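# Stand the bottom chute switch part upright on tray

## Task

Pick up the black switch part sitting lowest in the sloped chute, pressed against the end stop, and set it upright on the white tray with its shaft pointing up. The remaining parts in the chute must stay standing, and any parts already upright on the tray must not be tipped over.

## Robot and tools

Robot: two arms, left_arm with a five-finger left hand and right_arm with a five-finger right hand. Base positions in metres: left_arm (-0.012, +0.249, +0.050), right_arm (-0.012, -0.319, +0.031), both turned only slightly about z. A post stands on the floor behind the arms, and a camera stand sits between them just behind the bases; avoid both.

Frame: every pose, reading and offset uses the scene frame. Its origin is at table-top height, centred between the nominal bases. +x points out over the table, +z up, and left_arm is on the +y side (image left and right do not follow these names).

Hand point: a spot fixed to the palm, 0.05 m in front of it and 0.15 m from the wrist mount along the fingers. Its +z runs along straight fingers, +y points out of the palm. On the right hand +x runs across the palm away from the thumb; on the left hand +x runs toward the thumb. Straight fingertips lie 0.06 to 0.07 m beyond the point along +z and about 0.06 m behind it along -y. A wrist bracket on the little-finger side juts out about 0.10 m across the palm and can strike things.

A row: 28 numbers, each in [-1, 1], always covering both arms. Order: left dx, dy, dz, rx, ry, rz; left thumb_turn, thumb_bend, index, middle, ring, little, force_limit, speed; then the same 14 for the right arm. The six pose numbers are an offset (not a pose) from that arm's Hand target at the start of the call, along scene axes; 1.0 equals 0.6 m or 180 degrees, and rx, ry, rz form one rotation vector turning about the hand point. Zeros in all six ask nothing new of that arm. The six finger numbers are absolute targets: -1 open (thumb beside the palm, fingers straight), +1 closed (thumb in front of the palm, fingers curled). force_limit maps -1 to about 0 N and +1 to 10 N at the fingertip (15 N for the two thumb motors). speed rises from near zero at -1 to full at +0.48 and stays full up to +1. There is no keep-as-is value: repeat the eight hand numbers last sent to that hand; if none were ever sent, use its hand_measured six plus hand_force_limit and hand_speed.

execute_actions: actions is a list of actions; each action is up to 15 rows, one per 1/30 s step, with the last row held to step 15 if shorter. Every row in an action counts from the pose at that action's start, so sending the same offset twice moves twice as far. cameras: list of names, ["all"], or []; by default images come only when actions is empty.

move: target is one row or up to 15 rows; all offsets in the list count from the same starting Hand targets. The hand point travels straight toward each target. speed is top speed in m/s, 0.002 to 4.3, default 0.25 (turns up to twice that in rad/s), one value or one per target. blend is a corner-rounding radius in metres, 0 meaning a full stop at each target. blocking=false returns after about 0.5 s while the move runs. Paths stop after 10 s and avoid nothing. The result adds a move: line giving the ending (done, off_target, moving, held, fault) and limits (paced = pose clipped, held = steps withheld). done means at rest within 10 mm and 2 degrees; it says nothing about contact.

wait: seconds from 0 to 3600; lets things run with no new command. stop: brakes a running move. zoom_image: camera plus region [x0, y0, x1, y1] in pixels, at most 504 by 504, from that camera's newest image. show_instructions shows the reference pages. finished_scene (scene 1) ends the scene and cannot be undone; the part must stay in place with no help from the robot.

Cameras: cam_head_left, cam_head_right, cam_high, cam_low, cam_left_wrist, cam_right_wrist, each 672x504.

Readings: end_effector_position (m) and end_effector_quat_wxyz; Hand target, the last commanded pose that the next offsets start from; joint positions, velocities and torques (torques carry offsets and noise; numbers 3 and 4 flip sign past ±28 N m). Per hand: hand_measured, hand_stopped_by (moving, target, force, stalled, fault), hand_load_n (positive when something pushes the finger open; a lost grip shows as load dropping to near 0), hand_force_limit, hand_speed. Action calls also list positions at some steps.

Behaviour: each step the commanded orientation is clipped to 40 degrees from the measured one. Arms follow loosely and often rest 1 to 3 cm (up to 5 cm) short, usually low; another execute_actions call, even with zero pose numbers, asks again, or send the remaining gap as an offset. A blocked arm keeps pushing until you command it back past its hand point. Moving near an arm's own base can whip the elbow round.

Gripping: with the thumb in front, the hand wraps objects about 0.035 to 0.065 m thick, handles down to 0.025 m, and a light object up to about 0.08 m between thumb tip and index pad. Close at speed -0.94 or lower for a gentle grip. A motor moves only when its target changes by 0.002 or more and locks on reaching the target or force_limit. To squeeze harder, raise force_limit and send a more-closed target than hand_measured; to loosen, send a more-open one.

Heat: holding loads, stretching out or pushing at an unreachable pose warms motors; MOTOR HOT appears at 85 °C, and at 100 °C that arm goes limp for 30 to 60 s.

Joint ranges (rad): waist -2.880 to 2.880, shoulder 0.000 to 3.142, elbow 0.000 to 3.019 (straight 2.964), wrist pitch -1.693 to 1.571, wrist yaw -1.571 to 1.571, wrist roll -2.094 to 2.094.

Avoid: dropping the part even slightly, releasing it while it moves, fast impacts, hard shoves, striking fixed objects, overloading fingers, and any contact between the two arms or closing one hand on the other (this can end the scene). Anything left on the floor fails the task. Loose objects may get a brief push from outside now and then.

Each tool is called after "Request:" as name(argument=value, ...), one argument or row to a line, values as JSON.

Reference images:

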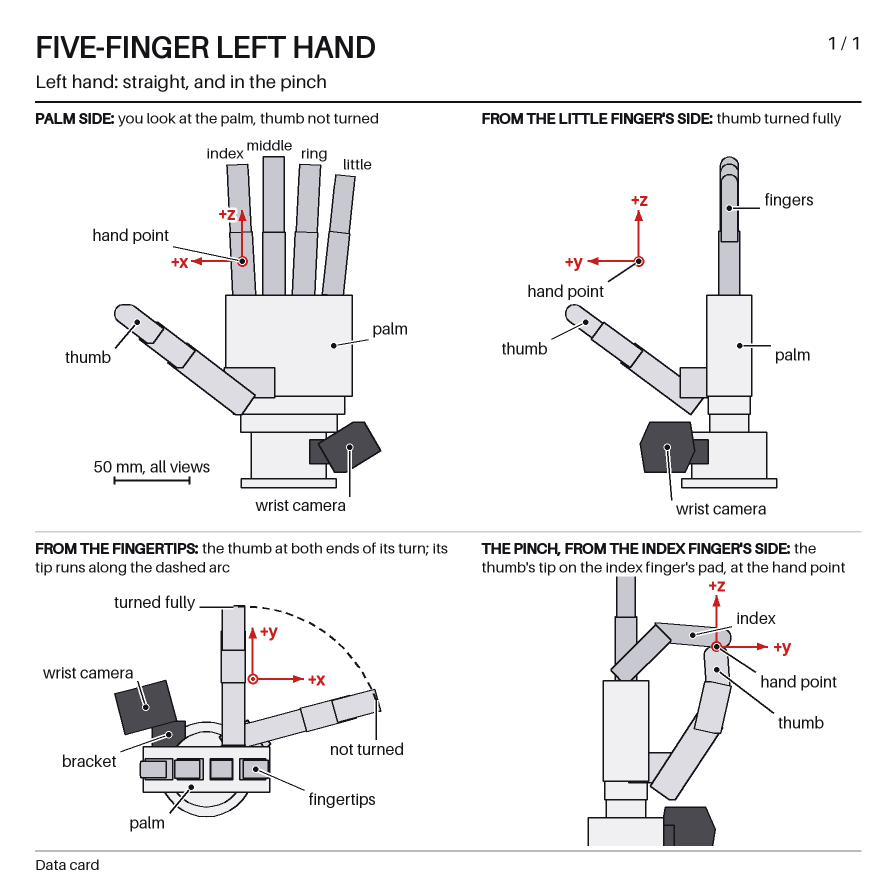

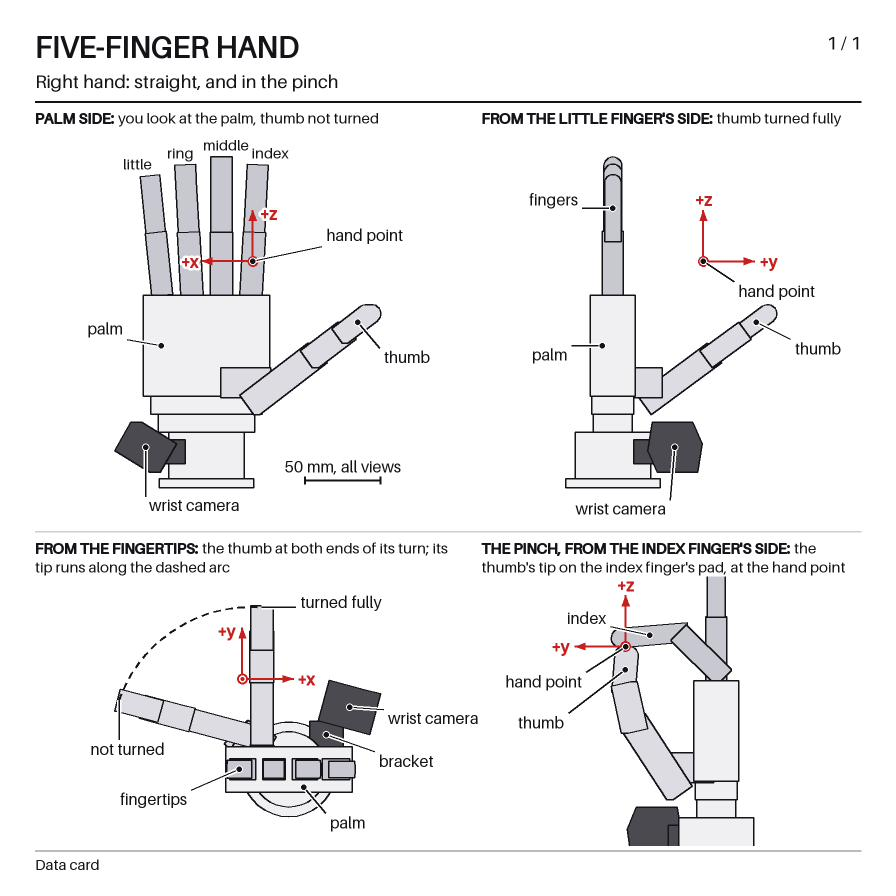

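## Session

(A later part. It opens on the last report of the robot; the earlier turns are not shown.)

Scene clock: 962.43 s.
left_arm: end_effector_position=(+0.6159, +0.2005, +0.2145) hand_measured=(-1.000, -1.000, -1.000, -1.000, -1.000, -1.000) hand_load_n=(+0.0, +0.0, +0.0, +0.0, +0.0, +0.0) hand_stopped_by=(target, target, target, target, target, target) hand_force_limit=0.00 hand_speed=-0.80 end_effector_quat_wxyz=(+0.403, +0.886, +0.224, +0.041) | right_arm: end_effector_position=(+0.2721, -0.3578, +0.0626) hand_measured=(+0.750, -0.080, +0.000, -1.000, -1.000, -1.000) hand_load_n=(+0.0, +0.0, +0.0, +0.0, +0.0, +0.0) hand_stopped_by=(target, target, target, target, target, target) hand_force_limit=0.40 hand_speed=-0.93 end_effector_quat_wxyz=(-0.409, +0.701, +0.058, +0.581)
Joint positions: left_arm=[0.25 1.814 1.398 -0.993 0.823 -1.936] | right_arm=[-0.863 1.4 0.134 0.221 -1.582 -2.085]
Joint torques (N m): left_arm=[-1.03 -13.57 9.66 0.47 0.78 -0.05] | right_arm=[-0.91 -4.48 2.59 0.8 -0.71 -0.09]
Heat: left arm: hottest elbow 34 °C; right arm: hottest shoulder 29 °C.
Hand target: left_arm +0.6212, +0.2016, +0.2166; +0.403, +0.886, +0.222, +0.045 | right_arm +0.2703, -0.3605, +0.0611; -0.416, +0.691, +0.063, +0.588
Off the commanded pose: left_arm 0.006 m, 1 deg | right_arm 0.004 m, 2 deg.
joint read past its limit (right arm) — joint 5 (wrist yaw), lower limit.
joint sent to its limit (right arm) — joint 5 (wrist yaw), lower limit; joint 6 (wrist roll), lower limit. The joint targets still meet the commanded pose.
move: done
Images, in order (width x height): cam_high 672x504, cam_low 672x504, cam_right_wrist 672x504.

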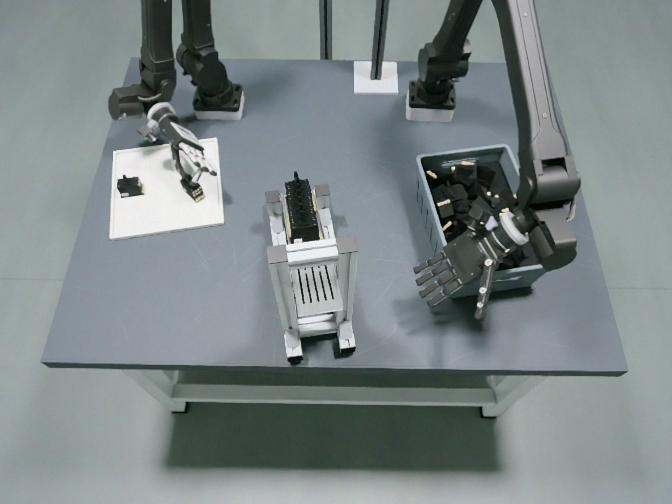

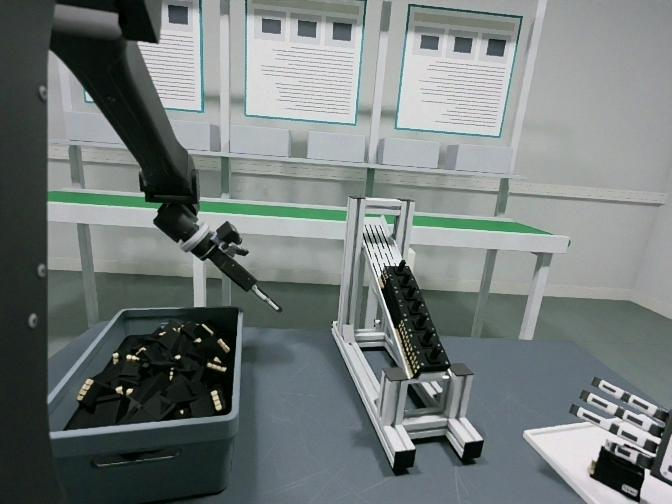

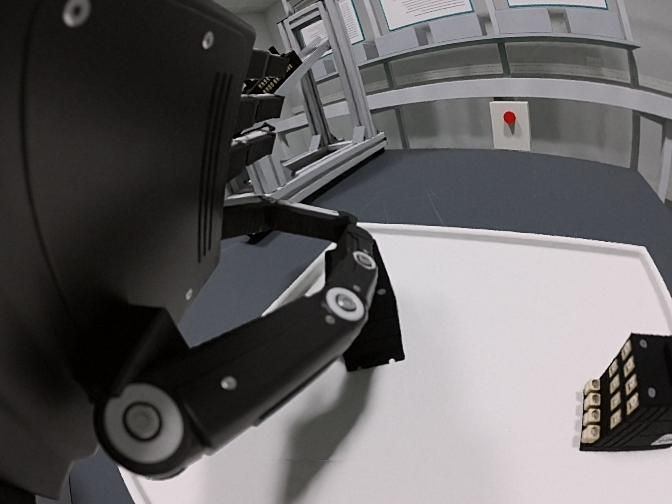

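Request:
move(
  target=[
    [0,0,0,0,0,0,-1,-1,-1,-1,-1,-1,0,-0.8,0,0,0,0,0,0,0.75,-0.08,-1,-1,-1,-1,0.4,-0.5],
    [0,0,0,0,0,0,-1,-1,-1,-1,-1,-1,0,-0.8,-0.02,-0.02,0,0,0,0,0.75,-0.08,-1,-1,-1,-1,0.4,-0.5],
  ],
  speed=0.03,
  cameras=["cam_low","cam_right_wrist","cam_high"],
)

Request:
zoom_image(
  camera="cam_right_wrist",
  region=[280, 200, 480, 420],
)

Request:
zoom_image(
  camera="cam_high",
  region=[140, 130, 230, 230],
)

Scene clock: 976.67 s.
left_arm: end_effector_position=(+0.6159, +0.2005, +0.2145) hand_measured=(-1.000, -1.000, -1.000, -1.000, -1.000, -1.000) hand_load_n=(+0.0, +0.0, +0.0, +0.0, +0.0, +0.0) hand_stopped_by=(target, target, target, target, target, target) hand_force_limit=0.00 hand_speed=-0.80 end_effector_quat_wxyz=(+0.403, +0.886, +0.224, +0.041) | right_arm: end_effector_position=(+0.2597, -0.3656, +0.0587) hand_measured=(+0.750, -0.080, -1.000, -1.000, -1.000, -1.000) hand_load_n=(+0.5, +0.0, +0.0, +0.0, +0.0, -0.5) hand_stopped_by=(target, target, target, target, target, target) hand_force_limit=0.40 hand_speed=-0.50 end_effector_quat_wxyz=(-0.394, +0.703, +0.026, +0.591)
Joint positions: left_arm=[0.25 1.814 1.398 -0.993 0.823 -1.936] | right_arm=[-0.934 1.387 0.099 0.221 -1.582 -2.085]
Joint torques (N m): left_arm=[-1.08 -13.57 9.66 0.49 0.78 -0.05] | right_arm=[-1.49 -5.36 2.58 0.85 -0.73 -0.08]
Heat: left arm: hottest elbow 34 °C; right arm: hottest shoulder 29 °C.
Hand target: left_arm +0.6212, +0.2016, +0.2166; +0.403, +0.886, +0.222, +0.045 | right_arm +0.2582, -0.3725, +0.0611; -0.416, +0.692, +0.062, +0.588
Off the commanded pose: left_arm 0.006 m, 1 deg | right_arm 0.007 m, 5 deg.
joint read past its limit (right arm) — joint 5 (wrist yaw), lower limit.
joint sent to its limit (right arm) — joint 5 (wrist yaw), lower limit; joint 6 (wrist roll), lower limit. The joint targets are off in orientation, not in position.
move: off_target (right_arm)
Images, in order (width x height): cam_high 672x504, cam_low 672x504, cam_right_wrist 672x504.

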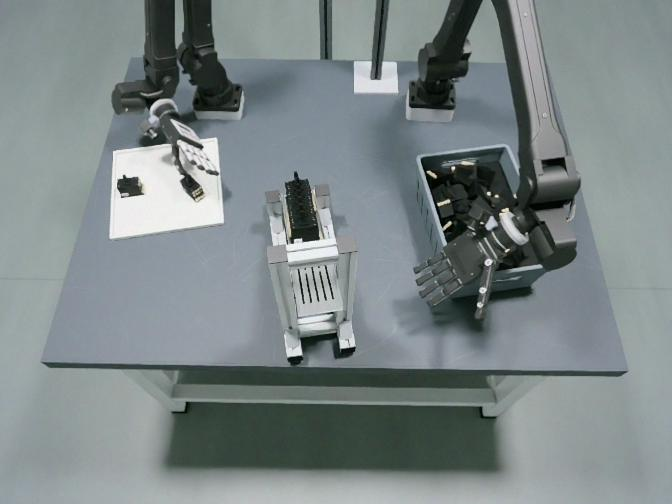

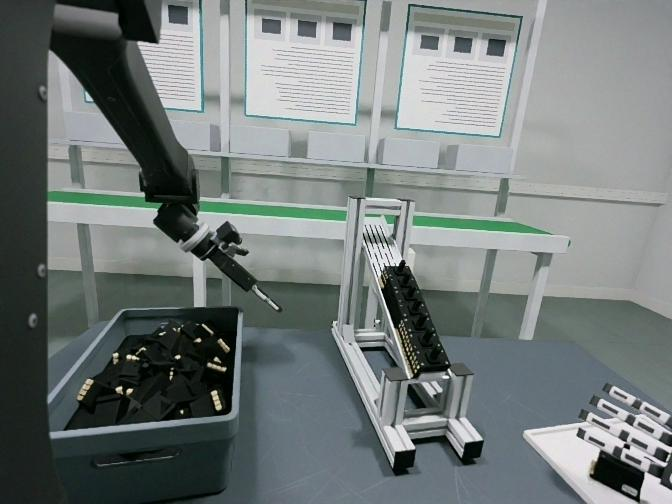

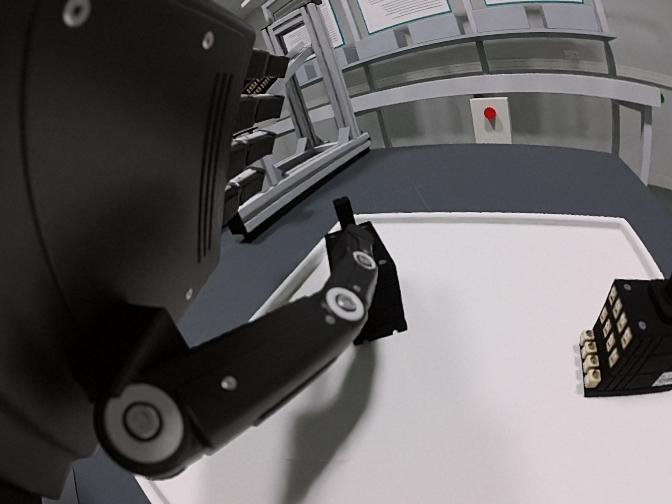

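Scaled by 2.291 from the camera's image (finer frame: 960x720).

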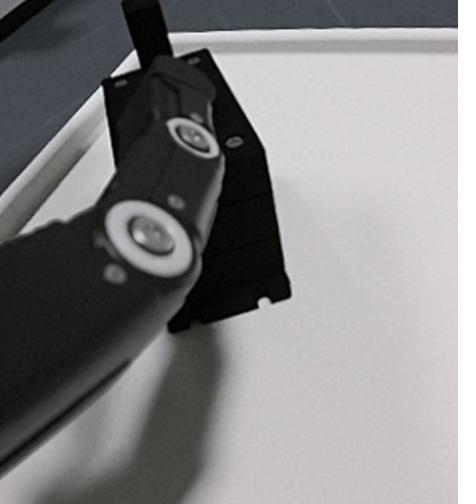

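Scaled by 5.040.

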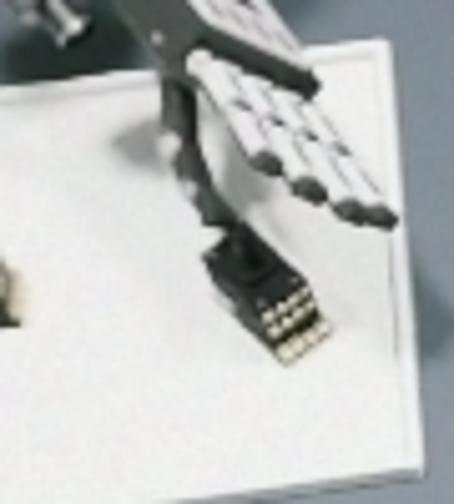

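Request:
move(
  target=[
    [0,0,0,0,0,0,-1,-1,-1,-1,-1,-1,0,-0.8,-0.01,-0.01,0.06,0,0,0,0.75,-0.08,-1,-1,-1,-1,0.4,-0.5],
    [0,0,0,0,0,0,-1,-1,-1,-1,-1,-1,0,-0.8,-0.01,-0.01,0.25,0,0,0,0.75,-0.08,-1,-1,-1,-1,0.4,-0.5],
  ],
  speed=[0.05,0.12],
  blend=0.02,
  cameras=["all"],
)

Request:
zoom_image(
  camera="cam_high",
  region=[90, 110, 240, 250],
)

Request:
zoom_image(
  camera="cam_right_wrist",
  region=[280, 170, 672, 504],
)

Scene clock: 986.67 s.
left_arm: end_effector_position=(+0.6159, +0.2005, +0.2145) hand_measured=(-1.000, -1.000, -1.000, -1.000, -1.000, -1.000) hand_load_n=(+0.0, +0.0, +0.0, +0.0, -0.5, +0.0) hand_stopped_by=(target, target, target, target, target, target) hand_force_limit=0.00 hand_speed=-0.80 end_effector_quat_wxyz=(+0.403, +0.886, +0.224, +0.041) | right_arm: end_effector_position=(+0.2533, -0.3682, +0.1946) hand_measured=(+0.750, -0.080, -1.000, -1.000, -1.000, -1.000) hand_load_n=(+0.0, +0.0, +0.0, +0.0, +0.0, +0.0) hand_stopped_by=(target, target, target, target, target, target) hand_force_limit=0.40 hand_speed=-0.50 end_effector_quat_wxyz=(-0.383, +0.705, +0.017, +0.597)
Joint positions: left_arm=[0.25 1.814 1.398 -0.993 0.823 -1.936] | right_arm=[-0.969 0.518 0.19 -0.14 -1.581 -1.494]
Joint torques (N m): left_arm=[-1.08 -13.57 9.66 0.49 0.78 -0.05] | right_arm=[-1.44 -0.85 10.76 0.36 -0.34 0.08]
Heat: left arm: hottest elbow 34 °C; right arm: hottest shoulder 29 °C.
Hand target: left_arm +0.6212, +0.2016, +0.2166; +0.403, +0.886, +0.222, +0.045 | right_arm +0.2522, -0.3785, +0.2112; -0.415, +0.692, +0.063, +0.588
Off the commanded pose: left_arm 0.006 m, 1 deg | right_arm 0.019 m, 7 deg.
joint read past its limit (right arm) — joint 5 (wrist yaw), lower limit.
joint sent to its limit (right arm) — joint 5 (wrist yaw), lower limit. The joint targets are off in orientation, not in position.
move: off_target (right_arm); blend cut to 0.0185 m at target 1

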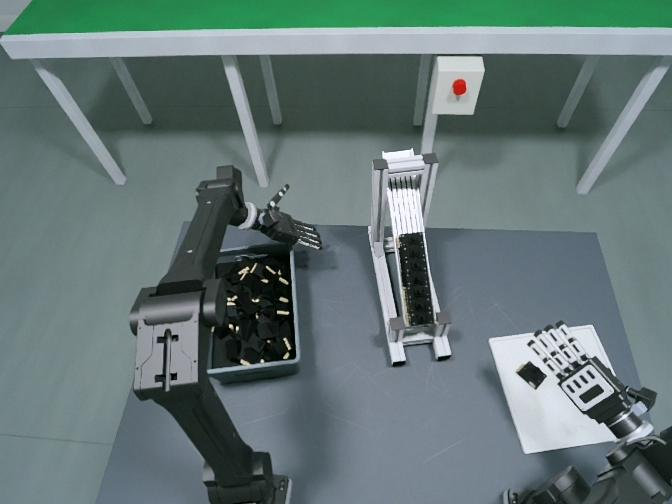

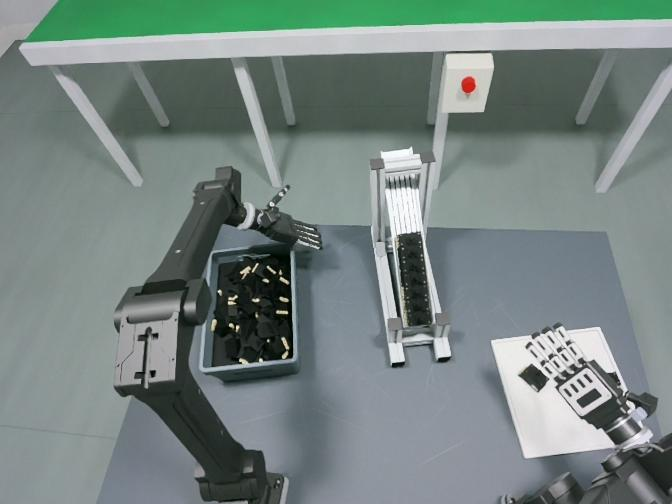

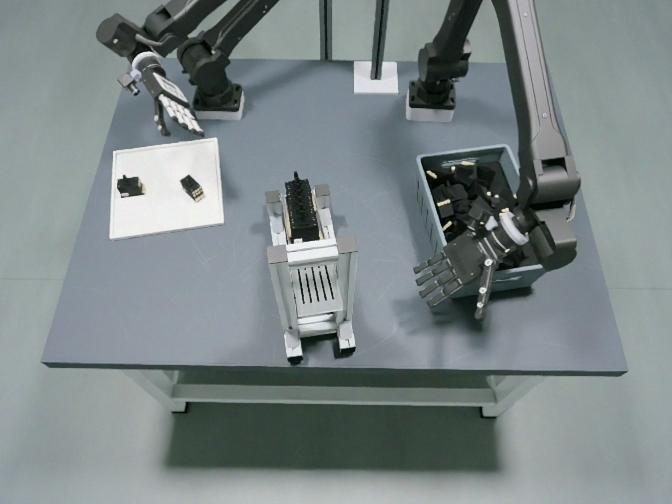

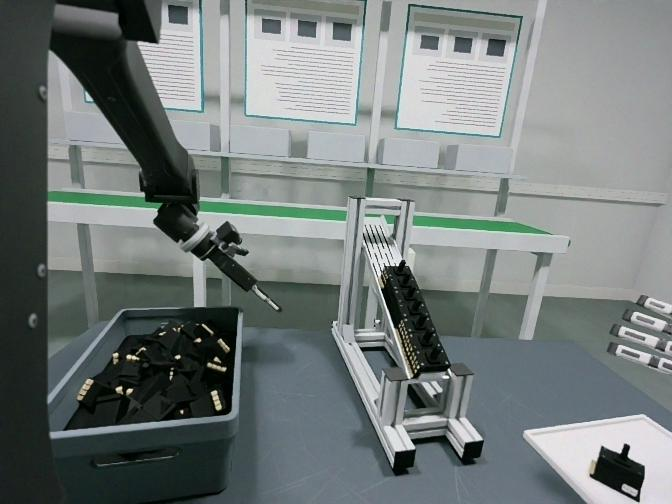

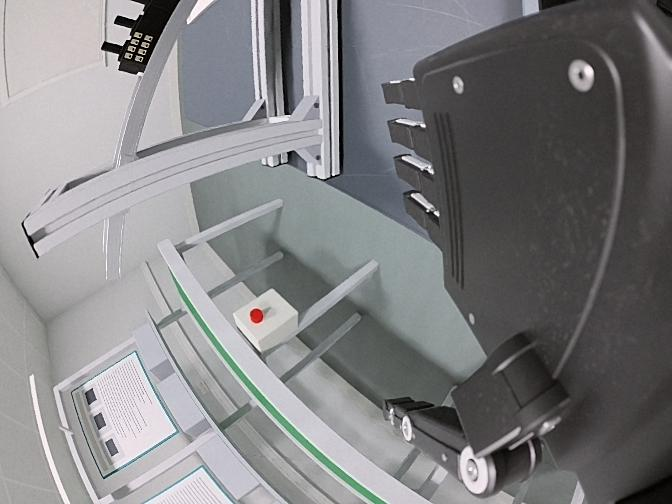

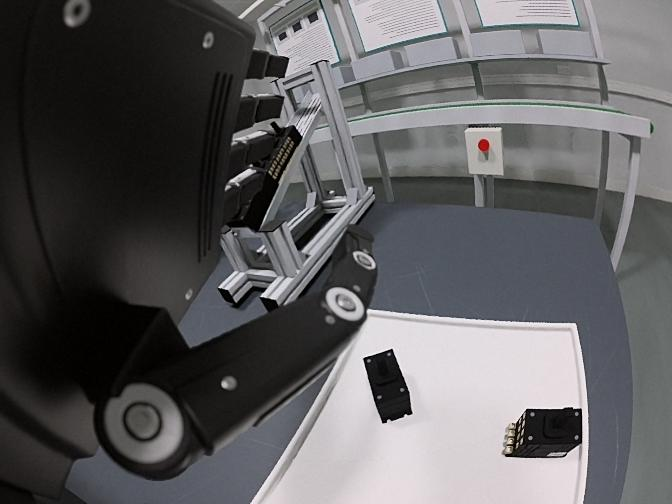

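Scaled by 3.360.

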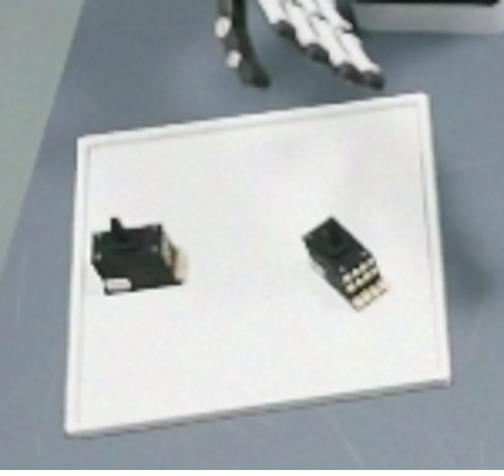

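Scaled by 1.286 from the camera's image (finer frame: 960x720).

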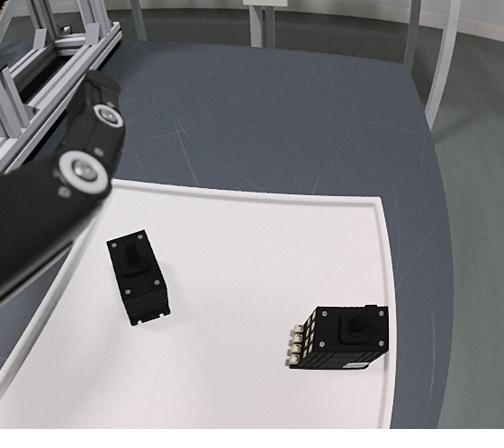

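Request:
finished_scene(
)

The scene is finished: the task was done.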